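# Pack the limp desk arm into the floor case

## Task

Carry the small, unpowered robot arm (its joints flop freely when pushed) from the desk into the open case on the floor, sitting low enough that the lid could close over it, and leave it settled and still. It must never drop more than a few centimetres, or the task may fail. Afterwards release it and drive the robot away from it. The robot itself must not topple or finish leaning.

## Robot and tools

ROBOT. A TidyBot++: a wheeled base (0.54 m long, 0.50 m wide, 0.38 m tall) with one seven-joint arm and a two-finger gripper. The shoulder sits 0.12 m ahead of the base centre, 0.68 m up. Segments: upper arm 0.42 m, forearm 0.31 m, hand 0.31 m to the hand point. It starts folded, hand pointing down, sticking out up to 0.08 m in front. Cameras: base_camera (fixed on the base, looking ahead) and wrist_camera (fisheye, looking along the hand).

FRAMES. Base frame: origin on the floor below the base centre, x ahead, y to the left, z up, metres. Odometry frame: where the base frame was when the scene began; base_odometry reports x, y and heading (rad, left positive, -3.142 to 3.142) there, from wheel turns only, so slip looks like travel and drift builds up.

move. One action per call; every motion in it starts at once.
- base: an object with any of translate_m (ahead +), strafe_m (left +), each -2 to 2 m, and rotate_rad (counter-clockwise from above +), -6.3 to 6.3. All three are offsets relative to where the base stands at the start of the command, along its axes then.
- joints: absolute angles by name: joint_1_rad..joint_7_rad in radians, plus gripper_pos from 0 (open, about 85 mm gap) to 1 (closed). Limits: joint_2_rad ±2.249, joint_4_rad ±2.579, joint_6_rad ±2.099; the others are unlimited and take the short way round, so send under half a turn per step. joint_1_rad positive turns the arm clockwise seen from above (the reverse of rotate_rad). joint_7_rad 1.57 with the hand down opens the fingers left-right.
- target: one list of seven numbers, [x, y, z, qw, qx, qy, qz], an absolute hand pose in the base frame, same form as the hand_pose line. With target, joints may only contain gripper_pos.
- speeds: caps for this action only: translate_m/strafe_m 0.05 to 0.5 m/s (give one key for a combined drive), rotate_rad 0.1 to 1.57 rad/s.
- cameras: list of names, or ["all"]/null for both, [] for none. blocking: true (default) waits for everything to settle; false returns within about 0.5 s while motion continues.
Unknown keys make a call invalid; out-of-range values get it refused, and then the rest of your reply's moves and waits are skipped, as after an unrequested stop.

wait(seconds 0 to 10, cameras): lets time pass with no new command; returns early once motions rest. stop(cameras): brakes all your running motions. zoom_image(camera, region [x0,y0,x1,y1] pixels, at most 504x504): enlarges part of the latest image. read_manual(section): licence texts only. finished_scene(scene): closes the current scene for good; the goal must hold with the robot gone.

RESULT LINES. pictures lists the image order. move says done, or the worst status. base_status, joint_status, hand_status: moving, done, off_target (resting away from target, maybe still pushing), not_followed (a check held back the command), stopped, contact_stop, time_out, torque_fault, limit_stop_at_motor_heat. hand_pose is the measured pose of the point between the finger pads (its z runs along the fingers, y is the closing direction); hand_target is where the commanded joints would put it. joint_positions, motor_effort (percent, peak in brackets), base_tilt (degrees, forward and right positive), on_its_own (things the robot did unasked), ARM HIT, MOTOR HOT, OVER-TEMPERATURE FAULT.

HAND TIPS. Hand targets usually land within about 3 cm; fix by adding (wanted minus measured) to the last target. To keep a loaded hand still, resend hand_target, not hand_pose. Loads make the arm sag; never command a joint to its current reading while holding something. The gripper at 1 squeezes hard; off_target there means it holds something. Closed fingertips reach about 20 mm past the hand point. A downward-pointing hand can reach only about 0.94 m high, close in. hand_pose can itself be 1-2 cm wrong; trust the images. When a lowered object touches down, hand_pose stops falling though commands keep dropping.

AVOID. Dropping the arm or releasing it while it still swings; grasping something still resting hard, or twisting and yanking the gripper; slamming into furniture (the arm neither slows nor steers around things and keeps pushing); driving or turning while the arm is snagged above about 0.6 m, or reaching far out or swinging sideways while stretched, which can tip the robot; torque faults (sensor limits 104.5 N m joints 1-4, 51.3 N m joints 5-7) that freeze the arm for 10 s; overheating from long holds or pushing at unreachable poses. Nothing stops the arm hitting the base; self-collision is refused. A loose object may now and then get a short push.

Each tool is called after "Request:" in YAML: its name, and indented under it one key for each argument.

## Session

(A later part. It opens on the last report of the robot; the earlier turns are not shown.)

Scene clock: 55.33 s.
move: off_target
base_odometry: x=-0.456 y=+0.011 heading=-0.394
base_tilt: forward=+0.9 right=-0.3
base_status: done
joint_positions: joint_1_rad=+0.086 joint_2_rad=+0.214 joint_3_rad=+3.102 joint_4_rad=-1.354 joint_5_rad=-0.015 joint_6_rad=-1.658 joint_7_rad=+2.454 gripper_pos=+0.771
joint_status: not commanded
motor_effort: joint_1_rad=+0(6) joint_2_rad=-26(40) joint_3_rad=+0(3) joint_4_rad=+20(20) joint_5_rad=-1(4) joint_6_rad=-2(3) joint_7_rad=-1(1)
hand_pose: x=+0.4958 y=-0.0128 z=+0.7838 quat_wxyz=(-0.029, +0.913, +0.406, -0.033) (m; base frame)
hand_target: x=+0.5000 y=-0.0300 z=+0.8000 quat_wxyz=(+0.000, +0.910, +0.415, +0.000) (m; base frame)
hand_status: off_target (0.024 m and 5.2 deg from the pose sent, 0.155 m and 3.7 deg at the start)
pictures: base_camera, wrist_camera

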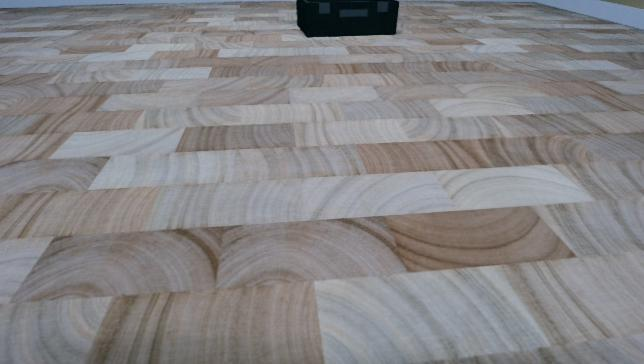

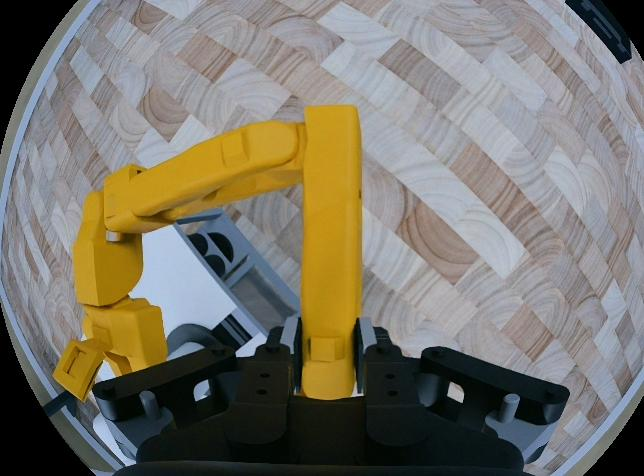

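Request:
move:
  base: {"translate_m": 1.15, "strafe_m": -0.2, "rotate_rad": 0.1}
  speeds: {"translate_m": 0.45}

Scene clock: 59.70 s.
move: done
base_odometry: x=+0.529 y=-0.615 heading=-0.293
base_tilt: forward=+0.9 right=-0.3
base_status: done
joint_positions: joint_1_rad=+0.093 joint_2_rad=+0.201 joint_3_rad=+3.107 joint_4_rad=-1.359 joint_5_rad=-0.015 joint_6_rad=-1.651 joint_7_rad=+2.455 gripper_pos=+0.771
joint_status: not commanded
motor_effort: joint_1_rad=+0(4) joint_2_rad=-26(30) joint_3_rad=+0(3) joint_4_rad=+20(21) joint_5_rad=-1(3) joint_6_rad=-2(4) joint_7_rad=-1(1)
hand_pose: x=+0.4951 y=-0.0168 z=+0.7873 quat_wxyz=(-0.025, +0.915, +0.401, -0.026) (m; base frame)
hand_target: x=+0.5000 y=-0.0300 z=+0.8000 quat_wxyz=(+0.000, +0.910, +0.415, +0.000) (m; base frame)
hand_status: not commanded
pictures: base_camera, wrist_camera

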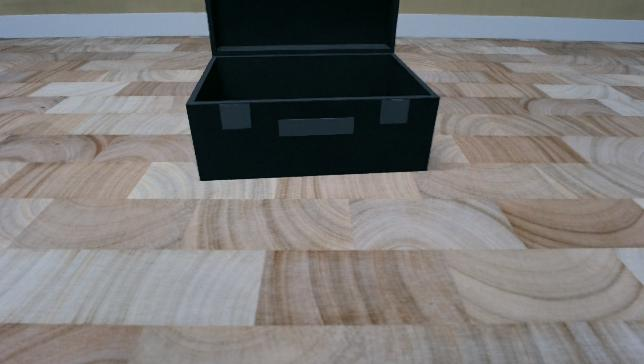

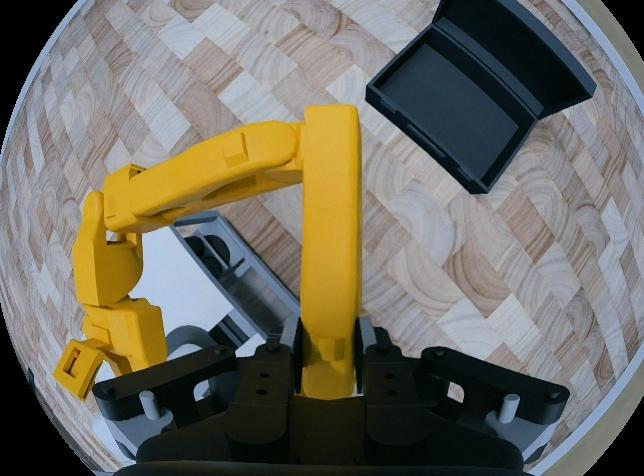

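Request:
move:
  base: {"translate_m": 0.395, "strafe_m": -0.033, "rotate_rad": 0.1}
  target: [0.605, -0.03, 0.66, 0, 0.910, 0.4147, 0]

Scene clock: 62.43 s.
move: off_target
base_odometry: x=+0.898 y=-0.761 heading=-0.192
base_tilt: forward=+0.9 right=-0.3
base_status: done
joint_positions: joint_1_rad=+0.126 joint_2_rad=+0.513 joint_3_rad=+3.032 joint_4_rad=-1.392 joint_5_rad=-0.003 joint_6_rad=-1.325 joint_7_rad=+2.455 gripper_pos=+0.771
joint_status: not commanded
motor_effort: joint_1_rad=+0(3) joint_2_rad=-37(42) joint_3_rad=-2(2) joint_4_rad=+18(21) joint_5_rad=-2(3) joint_6_rad=-2(4) joint_7_rad=-1(1)
hand_pose: x=+0.5938 y=-0.0098 z=+0.6374 quat_wxyz=(-0.044, +0.909, +0.414, -0.026) (m; base frame)
hand_target: x=+0.6050 y=-0.0300 z=+0.6600 quat_wxyz=(+0.000, +0.910, +0.415, +0.000) (m; base frame)
hand_status: off_target (0.032 m and 5.9 deg from the pose sent, 0.169 m and 4.5 deg at the start)
pictures: base_camera, wrist_camera

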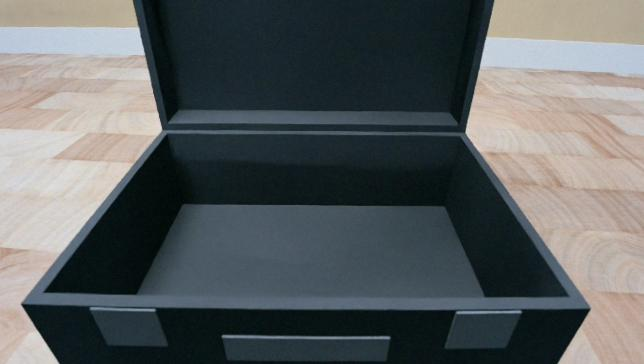

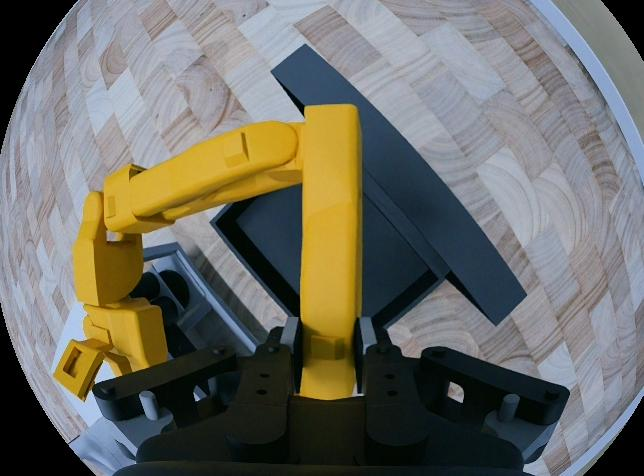

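Request:
move:
  target: [0.605, -0.02, 0.52, 0, 0.910, 0.4147, 0]
  cameras: ["wrist_camera"]

Request:
move:
  target: [0.605, -0.02, 0.40, 0, 0.910, 0.4147, 0]

Scene clock: 65.03 s.
move: off_target
base_odometry: x=+0.898 y=-0.761 heading=-0.192
base_tilt: forward=+0.9 right=-0.3
base_status: not commanded
joint_positions: joint_1_rad=+0.135 joint_2_rad=+0.662 joint_3_rad=+2.983 joint_4_rad=-1.627 joint_5_rad=+0.060 joint_6_rad=-0.953 joint_7_rad=+2.405 gripper_pos=+0.771
joint_status: not commanded
motor_effort: joint_1_rad=+0(1) joint_2_rad=-38(42) joint_3_rad=-3(3) joint_4_rad=+14(18) joint_5_rad=-2(2) joint_6_rad=-2(3) joint_7_rad=-1(1)
hand_pose: x=+0.5832 y=-0.0005 z=+0.5011 quat_wxyz=(-0.041, +0.906, +0.420, -0.032) (m; base frame)
hand_target: x=+0.6050 y=-0.0200 z=+0.5200 quat_wxyz=(+0.000, +0.910, +0.415, +0.000) (m; base frame)
hand_status: off_target (0.035 m and 6.0 deg from the pose sent, 0.118 m and 5.9 deg at the start)
pictures: wrist_camera

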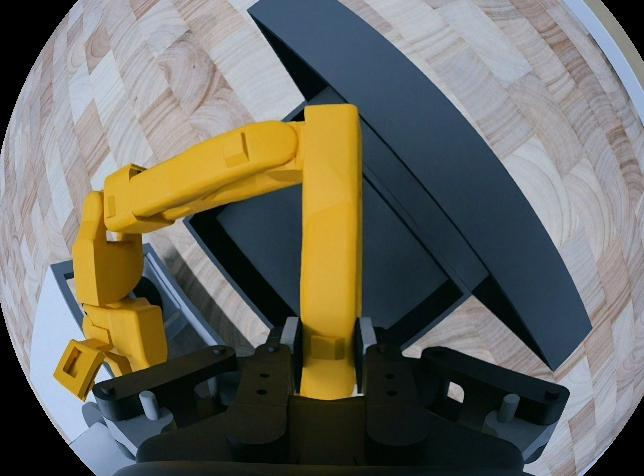

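Scene clock: 66.60 s.
move: off_target
base_odometry: x=+0.898 y=-0.761 heading=-0.192
base_tilt: forward=+0.9 right=-0.3
base_status: not commanded
joint_positions: joint_1_rad=+0.143 joint_2_rad=+0.875 joint_3_rad=+2.969 joint_4_rad=-1.702 joint_5_rad=+0.173 joint_6_rad=-0.674 joint_7_rad=+2.310 gripper_pos=+0.772
joint_status: not commanded
motor_effort: joint_1_rad=+0(1) joint_2_rad=-40(44) joint_3_rad=-3(4) joint_4_rad=+10(15) joint_5_rad=-2(2) joint_6_rad=-2(2) joint_7_rad=-1(1)
hand_pose: x=+0.5798 y=-0.0071 z=+0.3814 quat_wxyz=(-0.031, +0.909, +0.414, -0.037) (m; base frame)
hand_target: x=+0.6050 y=-0.0200 z=+0.4000 quat_wxyz=(+0.000, +0.910, +0.415, +0.000) (m; base frame)
hand_status: off_target (0.034 m and 5.5 deg from the pose sent, 0.105 m and 6.0 deg at the start)
pictures: base_camera, wrist_camera

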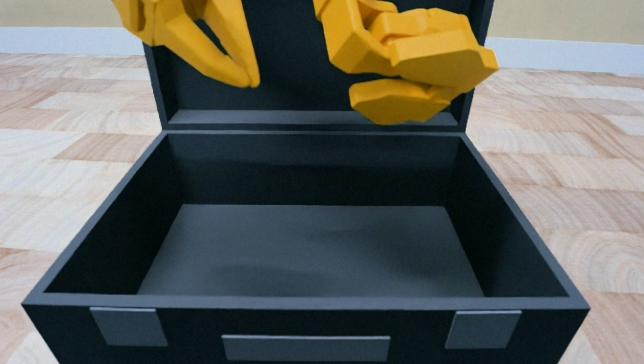

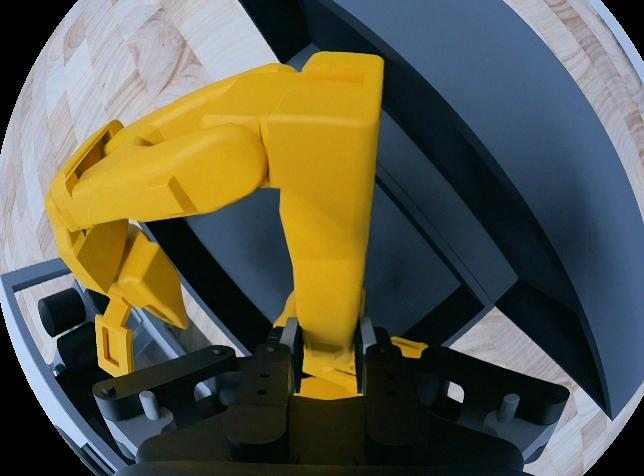

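Request:
move:
  target: [0.57, -0.025, 0.38, 0, 0.910, 0.4147, 0]

Request:
move:
  target: [0.585, -0.025, 0.27, 0, 0.910, 0.4147, 0]

Scene clock: 69.93 s.
move: off_target
base_odometry: x=+0.898 y=-0.761 heading=-0.192
base_tilt: forward=+0.9 right=-0.3
base_status: not commanded
joint_positions: joint_1_rad=+0.164 joint_2_rad=+0.875 joint_3_rad=+2.969 joint_4_rad=-1.831 joint_5_rad=+0.226 joint_6_rad=-0.551 joint_7_rad=+2.266 gripper_pos=+0.772
joint_status: not commanded
motor_effort: joint_1_rad=+0(1) joint_2_rad=-38(41) joint_3_rad=-4(4) joint_4_rad=+8(10) joint_5_rad=-1(2) joint_6_rad=-2(2) joint_7_rad=-1(1)
hand_pose: x=+0.5437 y=-0.0153 z=+0.3619 quat_wxyz=(-0.028, +0.910, +0.411, -0.039) (m; base frame)
hand_target: x=+0.5700 y=-0.0250 z=+0.3800 quat_wxyz=(+0.000, +0.910, +0.415, +0.000) (m; base frame)
hand_status: off_target (0.033 m and 5.5 deg from the pose sent, 0.020 m and 5.5 deg at the start)
pictures: base_camera, wrist_camera

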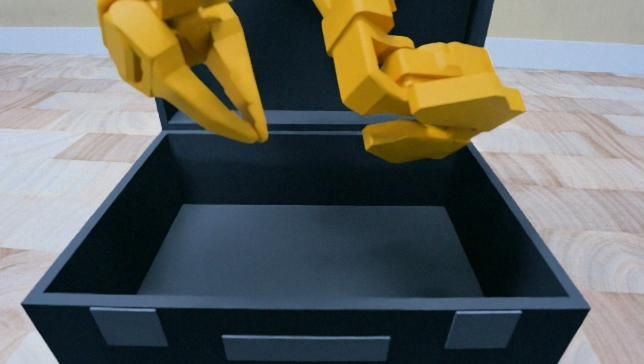

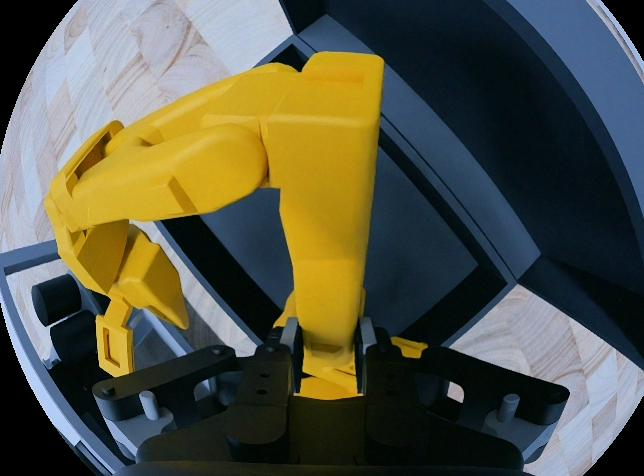

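Scene clock: 71.57 s.
move: off_target
base_odometry: x=+0.898 y=-0.761 heading=-0.192
base_tilt: forward=+0.9 right=-0.3
base_status: not commanded
joint_positions: joint_1_rad=+0.164 joint_2_rad=+1.125 joint_3_rad=+2.992 joint_4_rad=-1.767 joint_5_rad=+0.317 joint_6_rad=-0.383 joint_7_rad=+2.186 gripper_pos=+0.772
joint_status: not commanded
motor_effort: joint_1_rad=+0(1) joint_2_rad=-40(43) joint_3_rad=-4(4) joint_4_rad=+4(8) joint_5_rad=-1(1) joint_6_rad=-2(2) joint_7_rad=-1(1)
hand_pose: x=+0.5418 y=-0.0193 z=+0.2542 quat_wxyz=(-0.034, +0.915, +0.401, -0.044) (m; base frame)
hand_target: x=+0.5850 y=-0.0250 z=+0.2700 quat_wxyz=(+0.000, +0.910, +0.415, +0.000) (m; base frame)
hand_status: off_target (0.046 m and 6.6 deg from the pose sent, 0.101 m and 5.5 deg at the start)
pictures: base_camera, wrist_camera

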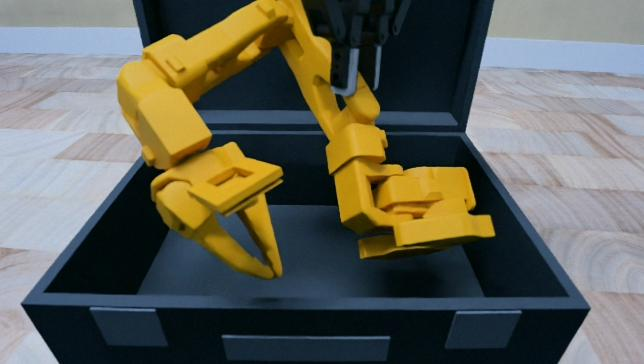

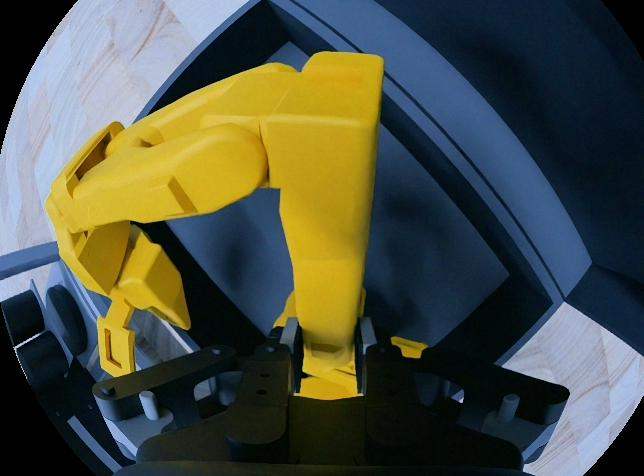

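Request:
move:
  target: [0.63, -0.015, 0.215, 0, 0.910, 0.4147, 0]

Request:
move:
  target: [0.625, -0.015, 0.17, 0, 0.910, 0.4147, 0]

Scene clock: 74.80 s.
move: off_target
base_odometry: x=+0.898 y=-0.761 heading=-0.192
base_tilt: forward=+0.9 right=-0.3
base_status: not commanded
joint_positions: joint_1_rad=+0.137 joint_2_rad=+1.266 joint_3_rad=+2.993 joint_4_rad=-1.550 joint_5_rad=+0.318 joint_6_rad=-0.383 joint_7_rad=+2.186 gripper_pos=+0.772
joint_status: not commanded
motor_effort: joint_1_rad=+1(2) joint_2_rad=-44(45) joint_3_rad=-3(4) joint_4_rad=+7(7) joint_5_rad=-1(1) joint_6_rad=+0(2) joint_7_rad=-1(1)
hand_pose: x=+0.6103 y=-0.0125 z=+0.2043 quat_wxyz=(-0.020, +0.916, +0.400, -0.010) (m; base frame)
hand_target: x=+0.6300 y=-0.0150 z=+0.2150 quat_wxyz=(+0.000, +0.910, +0.415, +0.000) (m; base frame)
hand_status: off_target (0.023 m and 3.1 deg from the pose sent, 0.097 m and 6.6 deg at the start)
pictures: base_camera, wrist_camera

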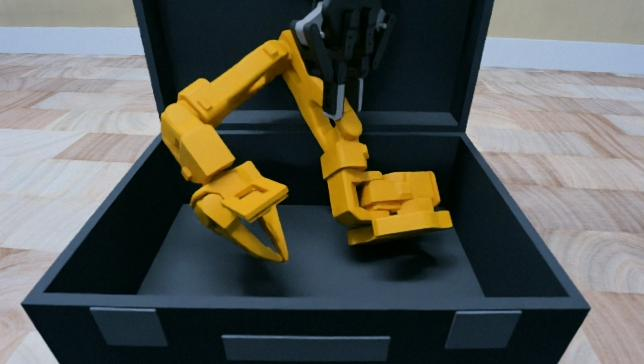

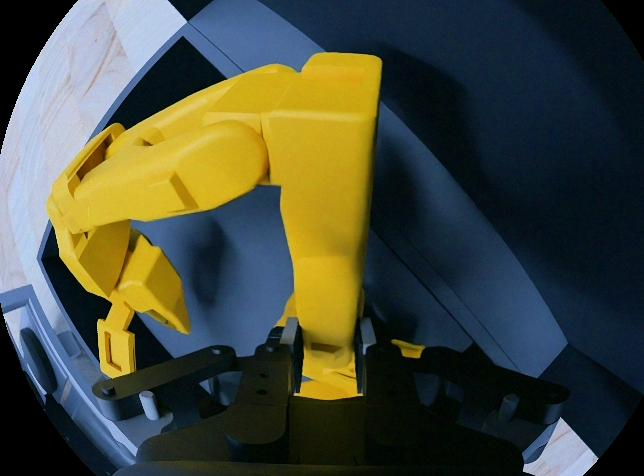

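Scene clock: 75.70 s.
move: off_target
base_odometry: x=+0.898 y=-0.761 heading=-0.193
base_tilt: forward=+0.9 right=-0.3
base_status: not commanded
joint_positions: joint_1_rad=+0.118 joint_2_rad=+1.298 joint_3_rad=+2.994 joint_4_rad=-1.509 joint_5_rad=+0.319 joint_6_rad=-0.374 joint_7_rad=+2.185 gripper_pos=+0.774
joint_status: not commanded
motor_effort: joint_1_rad=+2(4) joint_2_rad=-31(42) joint_3_rad=+0(3) joint_4_rad=+9(10) joint_5_rad=+0(1) joint_6_rad=+5(7) joint_7_rad=-1(1)
hand_pose: x=+0.6229 y=-0.0040 z=+0.1923 quat_wxyz=(-0.016, +0.914, +0.406, -0.002) (m; base frame)
hand_target: x=+0.6250 y=-0.0150 z=+0.1700 quat_wxyz=(+0.000, +0.910, +0.415, +0.000) (m; base frame)
hand_status: off_target (0.025 m and 2.2 deg from the pose sent, 0.037 m and 3.1 deg at the start)
pictures: base_camera, wrist_camera

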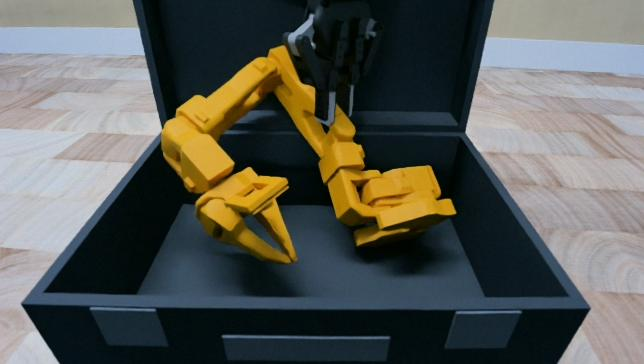

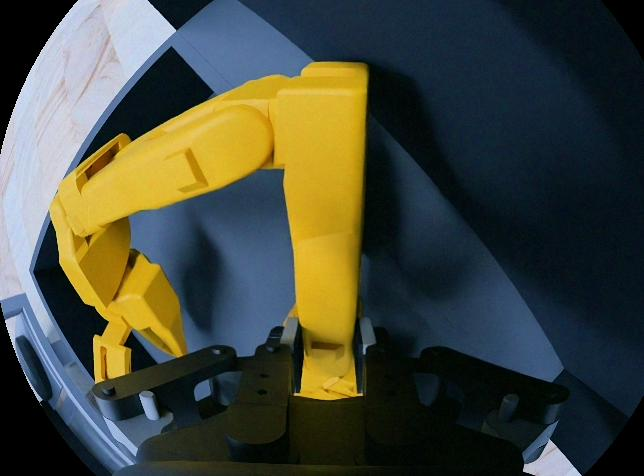

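Request:
move:
  joints: {"gripper_pos": 0.8}
  cameras: ["base_camera"]

Request:
move:
  target: [0.615, -0.02, 0.15, 0, 0.910, 0.4147, 0]

Scene clock: 78.03 s.
move: done
base_odometry: x=+0.898 y=-0.761 heading=-0.193
base_tilt: forward=+0.9 right=-0.3
base_status: not commanded
joint_positions: joint_1_rad=+0.118 joint_2_rad=+1.298 joint_3_rad=+2.994 joint_4_rad=-1.509 joint_5_rad=+0.319 joint_6_rad=-0.374 joint_7_rad=+2.185 gripper_pos=+0.774
joint_status: all done
motor_effort: joint_1_rad=+2(3) joint_2_rad=-30(31) joint_3_rad=+0(0) joint_4_rad=+9(10) joint_5_rad=+0(0) joint_6_rad=+5(5) joint_7_rad=-1(2)
hand_pose: x=+0.6228 y=-0.0040 z=+0.1922 quat_wxyz=(-0.016, +0.914, +0.406, -0.002) (m; base frame)
hand_target: x=+0.6250 y=-0.0150 z=+0.1700 quat_wxyz=(+0.000, +0.910, +0.415, +0.000) (m; base frame)
hand_status: not commanded
pictures: base_camera

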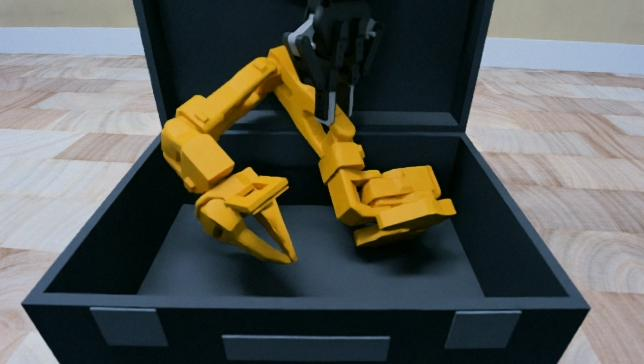

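Scene clock: 78.70 s.
move: off_target
base_odometry: x=+0.898 y=-0.761 heading=-0.193
base_tilt: forward=+0.8 right=-0.3
base_status: not commanded
joint_positions: joint_1_rad=+0.118 joint_2_rad=+1.299 joint_3_rad=+2.994 joint_4_rad=-1.509 joint_5_rad=+0.323 joint_6_rad=-0.373 joint_7_rad=+2.181 gripper_pos=+0.774
joint_status: not commanded
motor_effort: joint_1_rad=+3(4) joint_2_rad=-23(30) joint_3_rad=+2(3) joint_4_rad=+10(11) joint_5_rad=+0(1) joint_6_rad=+6(8) joint_7_rad=-1(2)
hand_pose: x=+0.6227 y=-0.0041 z=+0.1918 quat_wxyz=(-0.016, +0.914, +0.406, -0.002) (m; base frame)
hand_target: x=+0.6150 y=-0.0200 z=+0.1500 quat_wxyz=(+0.000, +0.910, +0.415, +0.000) (m; base frame)
hand_status: off_target (0.045 m and 2.1 deg from the pose sent, 0.046 m and 2.2 deg at the start)
pictures: base_camera, wrist_camera

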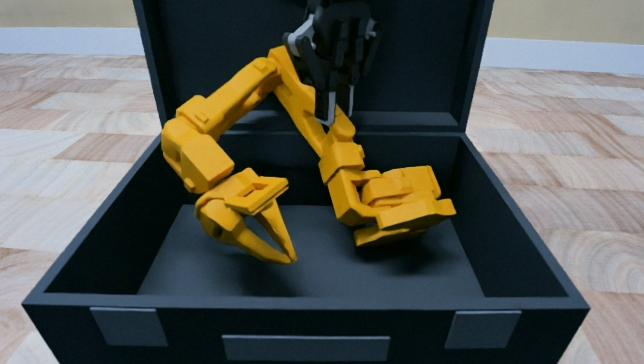

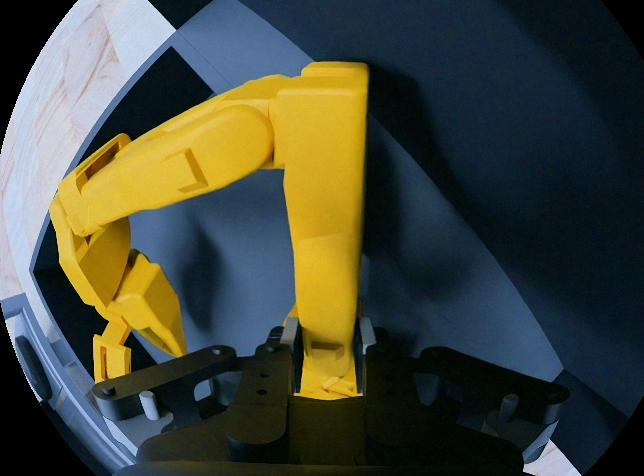

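Request:
move:
  joints: {"gripper_pos": 0.785}
  cameras: []

Request:
move:
  joints: {"gripper_pos": 0.775}
  cameras: ["base_camera"]

Scene clock: 79.23 s.
move: done
base_odometry: x=+0.898 y=-0.761 heading=-0.193
base_tilt: forward=+0.9 right=-0.3
base_status: not commanded
joint_positions: joint_1_rad=+0.118 joint_2_rad=+1.299 joint_3_rad=+2.994 joint_4_rad=-1.509 joint_5_rad=+0.323 joint_6_rad=-0.373 joint_7_rad=+2.181 gripper_pos=+0.774
joint_status: all done
motor_effort: joint_1_rad=+3(3) joint_2_rad=-23(24) joint_3_rad=+2(2) joint_4_rad=+10(10) joint_5_rad=+0(0) joint_6_rad=+6(7) joint_7_rad=-1(1)
hand_pose: x=+0.6227 y=-0.0041 z=+0.1918 quat_wxyz=(-0.016, +0.914, +0.406, -0.002) (m; base frame)
hand_target: x=+0.6150 y=-0.0200 z=+0.1500 quat_wxyz=(+0.000, +0.910, +0.415, +0.000) (m; base frame)
hand_status: not commanded
pictures: none
No camera images: "cameras" was empty.

Scene clock: 79.57 s.
move: done
base_odometry: x=+0.898 y=-0.761 heading=-0.193
base_tilt: forward=+0.8 right=-0.3
base_status: not commanded
joint_positions: joint_1_rad=+0.118 joint_2_rad=+1.299 joint_3_rad=+2.994 joint_4_rad=-1.509 joint_5_rad=+0.323 joint_6_rad=-0.373 joint_7_rad=+2.181 gripper_pos=+0.772
joint_status: all done
motor_effort: joint_1_rad=+3(3) joint_2_rad=-25(25) joint_3_rad=+2(2) joint_4_rad=+9(10) joint_5_rad=+0(1) joint_6_rad=+6(7) joint_7_rad=-1(1)
hand_pose: x=+0.6227 y=-0.0041 z=+0.1918 quat_wxyz=(-0.016, +0.914, +0.406, -0.002) (m; base frame)
hand_target: x=+0.6150 y=-0.0200 z=+0.1500 quat_wxyz=(+0.000, +0.910, +0.415, +0.000) (m; base frame)
hand_status: not commanded
pictures: base_camera

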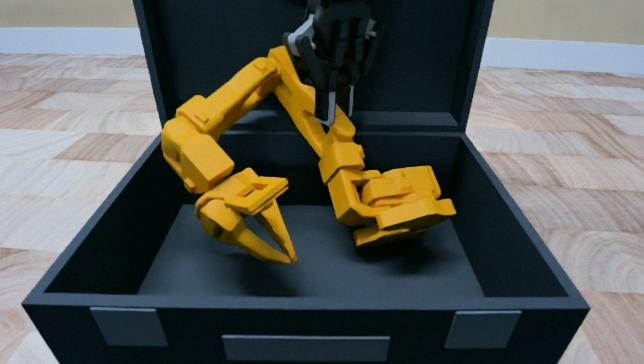

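Request:
move:
  joints: {"gripper_pos": 0.768}
  cameras: ["base_camera"]

Scene clock: 80.30 s.
move: done
base_odometry: x=+0.898 y=-0.761 heading=-0.193
base_tilt: forward=+0.8 right=-0.3
base_status: not commanded
joint_positions: joint_1_rad=+0.118 joint_2_rad=+1.299 joint_3_rad=+2.994 joint_4_rad=-1.509 joint_5_rad=+0.323 joint_6_rad=-0.373 joint_7_rad=+2.181 gripper_pos=+0.765
joint_status: all done
motor_effort: joint_1_rad=+4(4) joint_2_rad=-25(26) joint_3_rad=+2(2) joint_4_rad=+9(9) joint_5_rad=+0(1) joint_6_rad=+5(6) joint_7_rad=-1(1)
hand_pose: x=+0.6226 y=-0.0041 z=+0.1917 quat_wxyz=(-0.016, +0.914, +0.406, -0.002) (m; base frame)
hand_target: x=+0.6150 y=-0.0200 z=+0.1500 quat_wxyz=(+0.000, +0.910, +0.415, +0.000) (m; base frame)
hand_status: not commanded
pictures: base_camera

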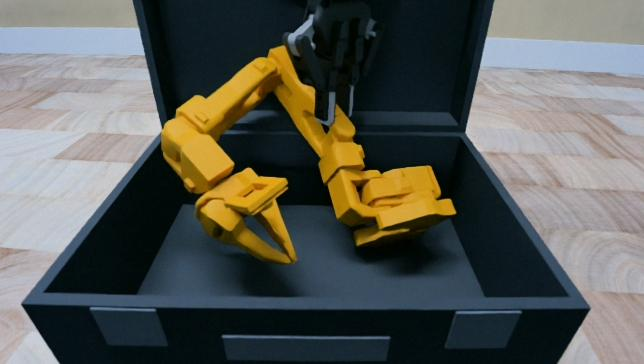

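Request:
zoom_image:
  camera: "base_camera"
  region: [150, 0, 470, 280]

Request:
zoom_image:
  camera: "wrist_camera"
  region: [200, 220, 480, 430]

Scaled by 1.575.

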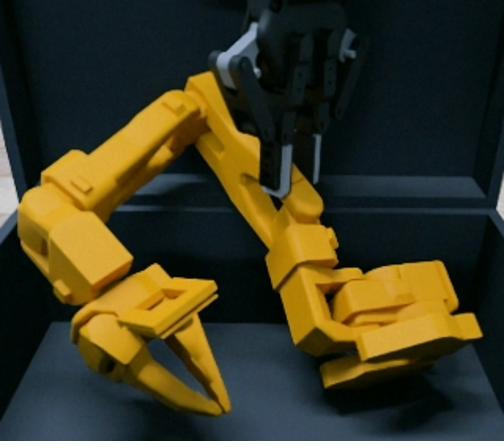

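This scene's latest camera images include none from wrist_camera. They are from: base_camera. wrist_camera's image comes with the result of a call that names it in "cameras".

Request:
move:
  target: [0.62, -0.02, 0.175, 0, 0.910, 0.4147, 0]
  cameras: []

Request:
move:
  joints: {"gripper_pos": 0.76}
  cameras: ["base_camera"]

Request:
move:
  joints: {"gripper_pos": 0.752}
  cameras: ["wrist_camera","base_camera"]

Scene clock: 84.50 s.
move: off_target
base_odometry: x=+0.898 y=-0.761 heading=-0.193
base_tilt: forward=+0.9 right=-0.3
base_status: not commanded
joint_positions: joint_1_rad=+0.118 joint_2_rad=+1.298 joint_3_rad=+2.994 joint_4_rad=-1.510 joint_5_rad=+0.323 joint_6_rad=-0.373 joint_7_rad=+2.181 gripper_pos=+0.765
joint_status: not commanded
motor_effort: joint_1_rad=+3(4) joint_2_rad=-30(30) joint_3_rad=+2(2) joint_4_rad=+7(9) joint_5_rad=+0(1) joint_6_rad=+2(6) joint_7_rad=-1(1)
hand_pose: x=+0.6226 y=-0.0041 z=+0.1921 quat_wxyz=(-0.016, +0.914, +0.406, -0.002) (m; base frame)
hand_target: x=+0.6200 y=-0.0200 z=+0.1750 quat_wxyz=(+0.000, +0.910, +0.415, +0.000) (m; base frame)
hand_status: off_target (0.023 m and 2.1 deg from the pose sent, 0.023 m and 2.1 deg at the start)
pictures: none
No camera images: "cameras" was empty.

Scene clock: 84.83 s.
move: done
base_odometry: x=+0.898 y=-0.761 heading=-0.193
base_tilt: forward=+0.9 right=-0.3
base_status: not commanded
joint_positions: joint_1_rad=+0.118 joint_2_rad=+1.298 joint_3_rad=+2.994 joint_4_rad=-1.510 joint_5_rad=+0.323 joint_6_rad=-0.373 joint_7_rad=+2.181 gripper_pos=+0.758
joint_status: all done
motor_effort: joint_1_rad=+4(4) joint_2_rad=-32(33) joint_3_rad=+2(2) joint_4_rad=+6(7) joint_5_rad=+0(1) joint_6_rad=+1(2) joint_7_rad=-1(1)
hand_pose: x=+0.6225 y=-0.0041 z=+0.1921 quat_wxyz=(-0.016, +0.914, +0.406, -0.002) (m; base frame)
hand_target: x=+0.6200 y=-0.0200 z=+0.1750 quat_wxyz=(+0.000, +0.910, +0.415, +0.000) (m; base frame)
hand_status: not commanded
pictures: base_camera

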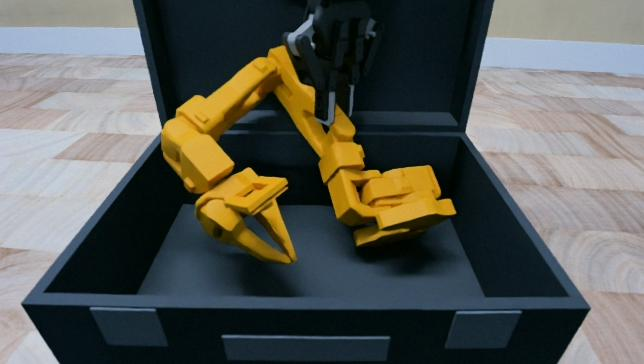

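Scene clock: 85.17 s.
move: done
base_odometry: x=+0.898 y=-0.761 heading=-0.193
base_tilt: forward=+0.9 right=-0.3
base_status: not commanded
joint_positions: joint_1_rad=+0.118 joint_2_rad=+1.299 joint_3_rad=+2.994 joint_4_rad=-1.510 joint_5_rad=+0.323 joint_6_rad=-0.373 joint_7_rad=+2.181 gripper_pos=+0.751
joint_status: all done
motor_effort: joint_1_rad=+3(4) joint_2_rad=-33(35) joint_3_rad=+0(1) joint_4_rad=+6(7) joint_5_rad=+0(1) joint_6_rad=+1(1) joint_7_rad=-1(1)
hand_pose: x=+0.6219 y=-0.0041 z=+0.1915 quat_wxyz=(-0.016, +0.914, +0.406, -0.003) (m; base frame)
hand_target: x=+0.6200 y=-0.0200 z=+0.1750 quat_wxyz=(+0.000, +0.910, +0.415, +0.000) (m; base frame)
hand_status: not commanded
pictures: base_camera, wrist_camera

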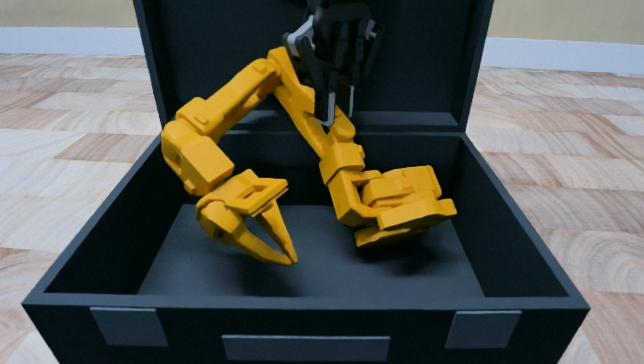

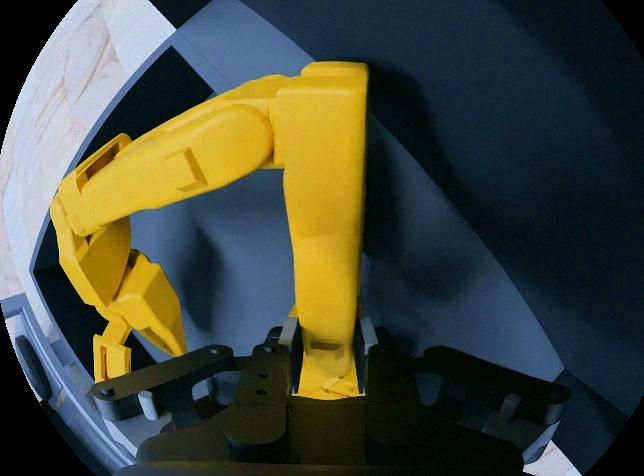

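Request:
move:
  joints: {"gripper_pos": 0.79}
  cameras: []

Request:
move:
  target: [0.59, -0.02, 0.195, 0, 0.910, 0.4147, 0]

Request:
move:
  target: [0.57, -0.02, 0.16, 0, 0.910, 0.4147, 0]

Scene clock: 86.60 s.
move: done
base_odometry: x=+0.898 y=-0.761 heading=-0.193
base_tilt: forward=+0.9 right=-0.3
base_status: not commanded
joint_positions: joint_1_rad=+0.118 joint_2_rad=+1.299 joint_3_rad=+2.994 joint_4_rad=-1.510 joint_5_rad=+0.323 joint_6_rad=-0.373 joint_7_rad=+2.181 gripper_pos=+0.769
joint_status: all done
motor_effort: joint_1_rad=+2(3) joint_2_rad=-32(34) joint_3_rad=+0(1) joint_4_rad=+7(8) joint_5_rad=+0(1) joint_6_rad=+2(4) joint_7_rad=-2(2)
hand_pose: x=+0.6220 y=-0.0041 z=+0.1917 quat_wxyz=(-0.016, +0.914, +0.406, -0.003) (m; base frame)
hand_target: x=+0.6200 y=-0.0200 z=+0.1750 quat_wxyz=(+0.000, +0.910, +0.415, +0.000) (m; base frame)
hand_status: not commanded
pictures: none
No camera images: "cameras" was empty.

Scene clock: 87.67 s.
move: off_target
base_odometry: x=+0.898 y=-0.761 heading=-0.193
base_tilt: forward=+0.9 right=-0.3
base_status: not commanded
joint_positions: joint_1_rad=+0.118 joint_2_rad=+1.294 joint_3_rad=+3.028 joint_4_rad=-1.637 joint_5_rad=+0.348 joint_6_rad=-0.291 joint_7_rad=+2.150 gripper_pos=+0.769
joint_status: not commanded
motor_effort: joint_1_rad=+0(3) joint_2_rad=-40(41) joint_3_rad=-4(4) joint_4_rad=+2(7) joint_5_rad=-1(1) joint_6_rad=-1(3) joint_7_rad=-1(1)
hand_pose: x=+0.5709 y=-0.0135 z=+0.1821 quat_wxyz=(-0.020, +0.914, +0.405, -0.024) (m; base frame)
hand_target: x=+0.5900 y=-0.0200 z=+0.1950 quat_wxyz=(+0.000, +0.910, +0.415, +0.000) (m; base frame)
hand_status: off_target (0.024 m and 3.8 deg from the pose sent, 0.036 m and 2.1 deg at the start)
pictures: base_camera, wrist_camera

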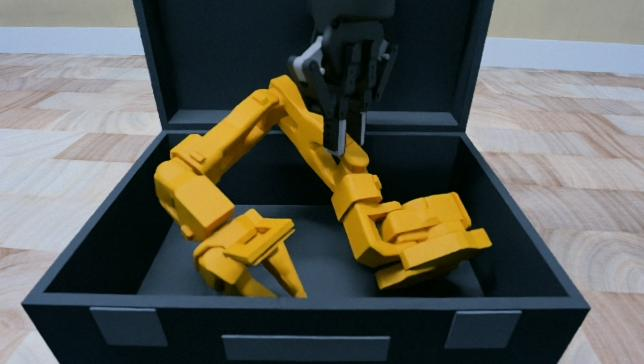

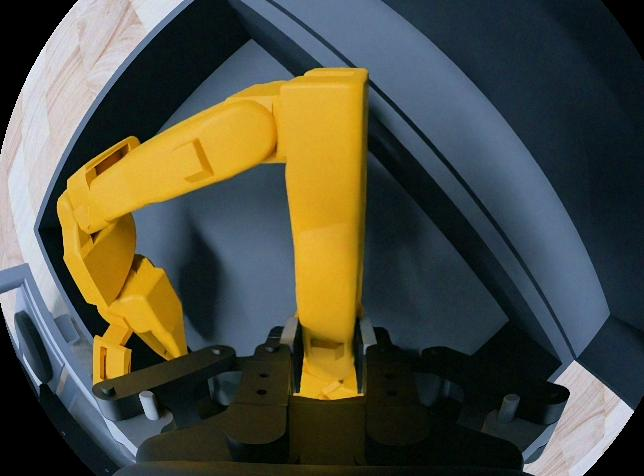

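Scene clock: 88.63 s.
move: off_target
base_odometry: x=+0.898 y=-0.761 heading=-0.193
base_tilt: forward=+0.9 right=-0.3
base_status: not commanded
joint_positions: joint_1_rad=+0.105 joint_2_rad=+1.328 joint_3_rad=+3.053 joint_4_rad=-1.651 joint_5_rad=+0.370 joint_6_rad=-0.201 joint_7_rad=+2.111 gripper_pos=+0.769
joint_status: not commanded
motor_effort: joint_1_rad=+2(2) joint_2_rad=-33(40) joint_3_rad=+0(4) joint_4_rad=+2(4) joint_5_rad=+0(1) joint_6_rad=-1(2) joint_7_rad=-1(1)
hand_pose: x=+0.5709 y=-0.0143 z=+0.1640 quat_wxyz=(-0.012, +0.917, +0.399, -0.008) (m; base frame)
hand_target: x=+0.5700 y=-0.0200 z=+0.1600 quat_wxyz=(+0.000, +0.910, +0.415, +0.000) (m; base frame)
hand_status: off_target (0.007 m and 2.5 deg from the pose sent, 0.023 m and 3.8 deg at the start)
pictures: base_camera, wrist_camera

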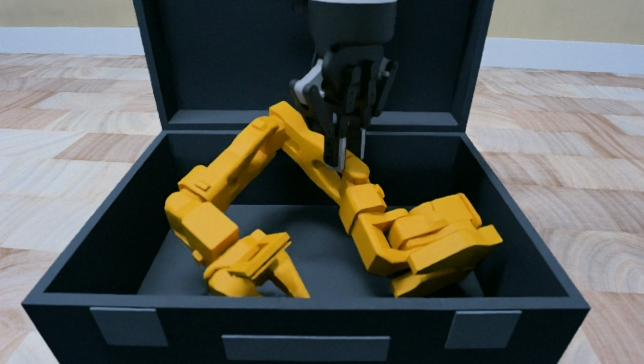

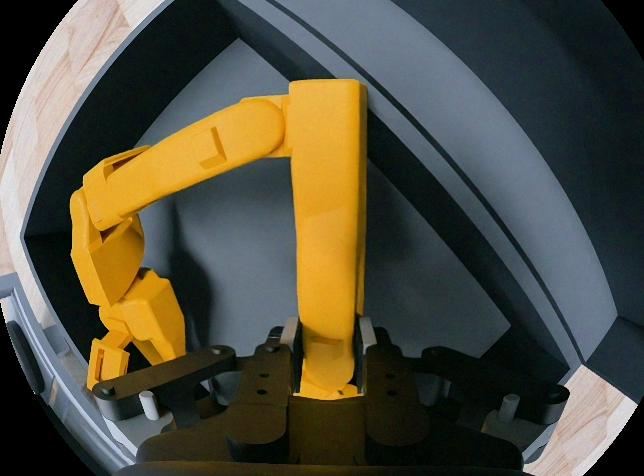

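Request:
move:
  target: [0.575, -0.015, 0.13, 0, 0.910, 0.4147, 0]

Request:
move:
  target: [0.585, -0.015, 0.10, 0, 0.910, 0.4147, 0]

Scene clock: 89.77 s.
move: off_target
base_odometry: x=+0.898 y=-0.761 heading=-0.193
base_tilt: forward=+0.9 right=-0.3
base_status: not commanded
joint_positions: joint_1_rad=+0.101 joint_2_rad=+1.329 joint_3_rad=+3.056 joint_4_rad=-1.650 joint_5_rad=+0.370 joint_6_rad=-0.201 joint_7_rad=+2.107 gripper_pos=+0.769
joint_status: not commanded
motor_effort: joint_1_rad=+1(2) joint_2_rad=-26(35) joint_3_rad=-1(1) joint_4_rad=+8(9) joint_5_rad=+0(1) joint_6_rad=+6(6) joint_7_rad=-1(1)
hand_pose: x=+0.5712 y=-0.0140 z=+0.1633 quat_wxyz=(-0.011, +0.917, +0.399, -0.008) (m; base frame)
hand_target: x=+0.5750 y=-0.0150 z=+0.1300 quat_wxyz=(+0.000, +0.910, +0.415, +0.000) (m; base frame)
hand_status: off_target (0.034 m and 2.4 deg from the pose sent, 0.034 m and 2.5 deg at the start)
pictures: base_camera, wrist_camera

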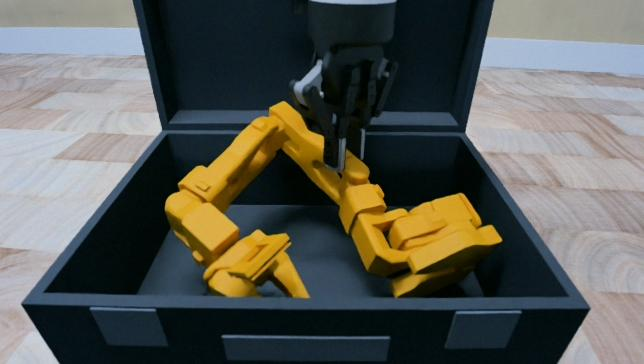

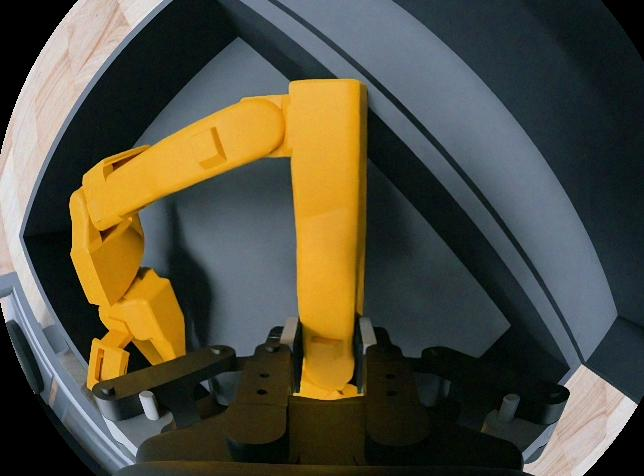

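Scene clock: 90.80 s.
move: off_target
base_odometry: x=+0.898 y=-0.761 heading=-0.193
base_tilt: forward=+0.8 right=-0.3
base_status: not commanded
joint_positions: joint_1_rad=+0.094 joint_2_rad=+1.337 joint_3_rad=+3.057 joint_4_rad=-1.612 joint_5_rad=+0.375 joint_6_rad=-0.247 joint_7_rad=+2.107 gripper_pos=+0.769
joint_status: not commanded
motor_effort: joint_1_rad=+1(3) joint_2_rad=-15(26) joint_3_rad=-1(3) joint_4_rad=+19(20) joint_5_rad=-1(2) joint_6_rad=+18(18) joint_7_rad=-3(3)
hand_pose: x=+0.5768 y=-0.0181 z=+0.1617 quat_wxyz=(-0.005, +0.915, +0.403, -0.018) (m; base frame)
hand_target: x=+0.5850 y=-0.0150 z=+0.1000 quat_wxyz=(+0.000, +0.910, +0.415, +0.000) (m; base frame)
hand_status: off_target (0.062 m and 2.6 deg from the pose sent, 0.065 m and 2.4 deg at the start)
pictures: base_camera, wrist_camera

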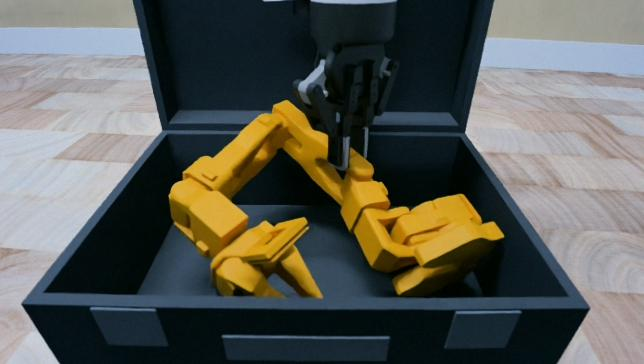

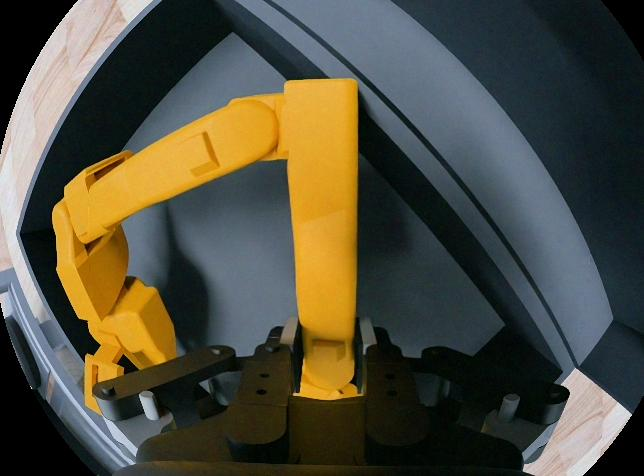

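Request:
move:
  target: [0.585, -0.01, 0.135, 0, 0.910, 0.4147, 0]
  cameras: []

Request:
move:
  joints: {"gripper_pos": 0.77}
  cameras: []

Request:
move:
  joints: {"gripper_pos": 0.76}
  cameras: ["base_camera"]

Scene clock: 92.03 s.
move: off_target
base_odometry: x=+0.898 y=-0.761 heading=-0.193
base_tilt: forward=+0.8 right=-0.3
base_status: not commanded
joint_positions: joint_1_rad=+0.094 joint_2_rad=+1.335 joint_3_rad=+3.057 joint_4_rad=-1.614 joint_5_rad=+0.375 joint_6_rad=-0.247 joint_7_rad=+2.107 gripper_pos=+0.769
joint_status: not commanded
motor_effort: joint_1_rad=+1(1) joint_2_rad=-23(23) joint_3_rad=-2(2) joint_4_rad=+12(20) joint_5_rad=-2(2) joint_6_rad=+11(18) joint_7_rad=-2(3)
hand_pose: x=+0.5765 y=-0.0180 z=+0.1625 quat_wxyz=(-0.005, +0.915, +0.403, -0.018) (m; base frame)
hand_target: x=+0.5850 y=-0.0100 z=+0.1350 quat_wxyz=(+0.000, +0.910, +0.415, +0.000) (m; base frame)
hand_status: off_target (0.030 m and 2.6 deg from the pose sent, 0.029 m and 2.6 deg at the start)
pictures: none
No camera images: "cameras" was empty.

Scene clock: 92.43 s.
move: done
base_odometry: x=+0.898 y=-0.761 heading=-0.193
base_tilt: forward=+0.9 right=-0.3
base_status: not commanded
joint_positions: joint_1_rad=+0.094 joint_2_rad=+1.335 joint_3_rad=+3.057 joint_4_rad=-1.614 joint_5_rad=+0.375 joint_6_rad=-0.247 joint_7_rad=+2.107 gripper_pos=+0.767
joint_status: all done
motor_effort: joint_1_rad=+0(1) joint_2_rad=-23(24) joint_3_rad=-2(2) joint_4_rad=+13(13) joint_5_rad=-2(2) joint_6_rad=+11(11) joint_7_rad=-2(3)
hand_pose: x=+0.5765 y=-0.0180 z=+0.1625 quat_wxyz=(-0.005, +0.915, +0.403, -0.018) (m; base frame)
hand_target: x=+0.5850 y=-0.0100 z=+0.1350 quat_wxyz=(+0.000, +0.910, +0.415, +0.000) (m; base frame)
hand_status: not commanded
pictures: none
No camera images: "cameras" was empty.

Scene clock: 92.77 s.
move: done
base_odometry: x=+0.898 y=-0.761 heading=-0.193
base_tilt: forward=+0.9 right=-0.3
base_status: not commanded
joint_positions: joint_1_rad=+0.094 joint_2_rad=+1.335 joint_3_rad=+3.057 joint_4_rad=-1.614 joint_5_rad=+0.375 joint_6_rad=-0.247 joint_7_rad=+2.107 gripper_pos=+0.758
joint_status: all done
motor_effort: joint_1_rad=+0(1) joint_2_rad=-25(26) joint_3_rad=-1(2) joint_4_rad=+13(13) joint_5_rad=-1(1) joint_6_rad=+10(11) joint_7_rad=-2(3)
hand_pose: x=+0.5765 y=-0.0180 z=+0.1625 quat_wxyz=(-0.005, +0.915, +0.403, -0.018) (m; base frame)
hand_target: x=+0.5850 y=-0.0100 z=+0.1350 quat_wxyz=(+0.000, +0.910, +0.415, +0.000) (m; base frame)
hand_status: not commanded
pictures: base_camera

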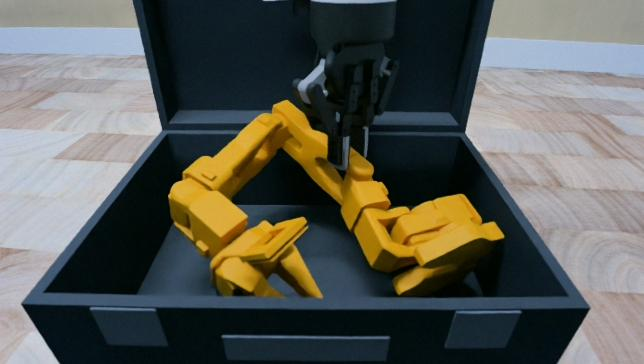

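Request:
move:
  joints: {"gripper_pos": 0.72}

Scene clock: 94.70 s.
move: done
base_odometry: x=+0.898 y=-0.761 heading=-0.193
base_tilt: forward=+0.8 right=-0.3
base_status: not commanded
joint_positions: joint_1_rad=+0.087 joint_2_rad=+1.386 joint_3_rad=+3.056 joint_4_rad=-1.594 joint_5_rad=+0.375 joint_6_rad=-0.214 joint_7_rad=+2.107 gripper_pos=+0.719
joint_status: all done
motor_effort: joint_1_rad=+1(4) joint_2_rad=-34(36) joint_3_rad=-1(2) joint_4_rad=+6(13) joint_5_rad=+0(1) joint_6_rad=+3(10) joint_7_rad=-1(2)
hand_pose: x=+0.5716 y=-0.0097 z=+0.1398 quat_wxyz=(-0.011, +0.914, +0.405, -0.015) (m; base frame)
hand_target: x=+0.5850 y=-0.0100 z=+0.1350 quat_wxyz=(+0.000, +0.910, +0.415, +0.000) (m; base frame)
hand_status: not commanded
pictures: base_camera, wrist_camera

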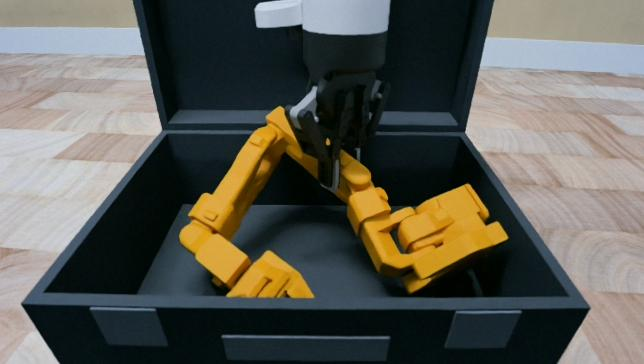

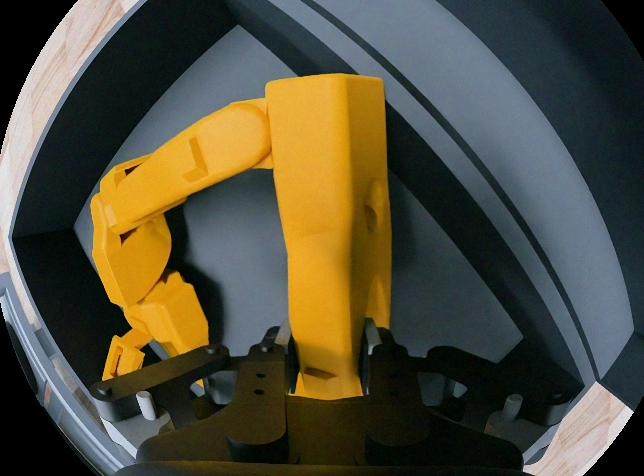

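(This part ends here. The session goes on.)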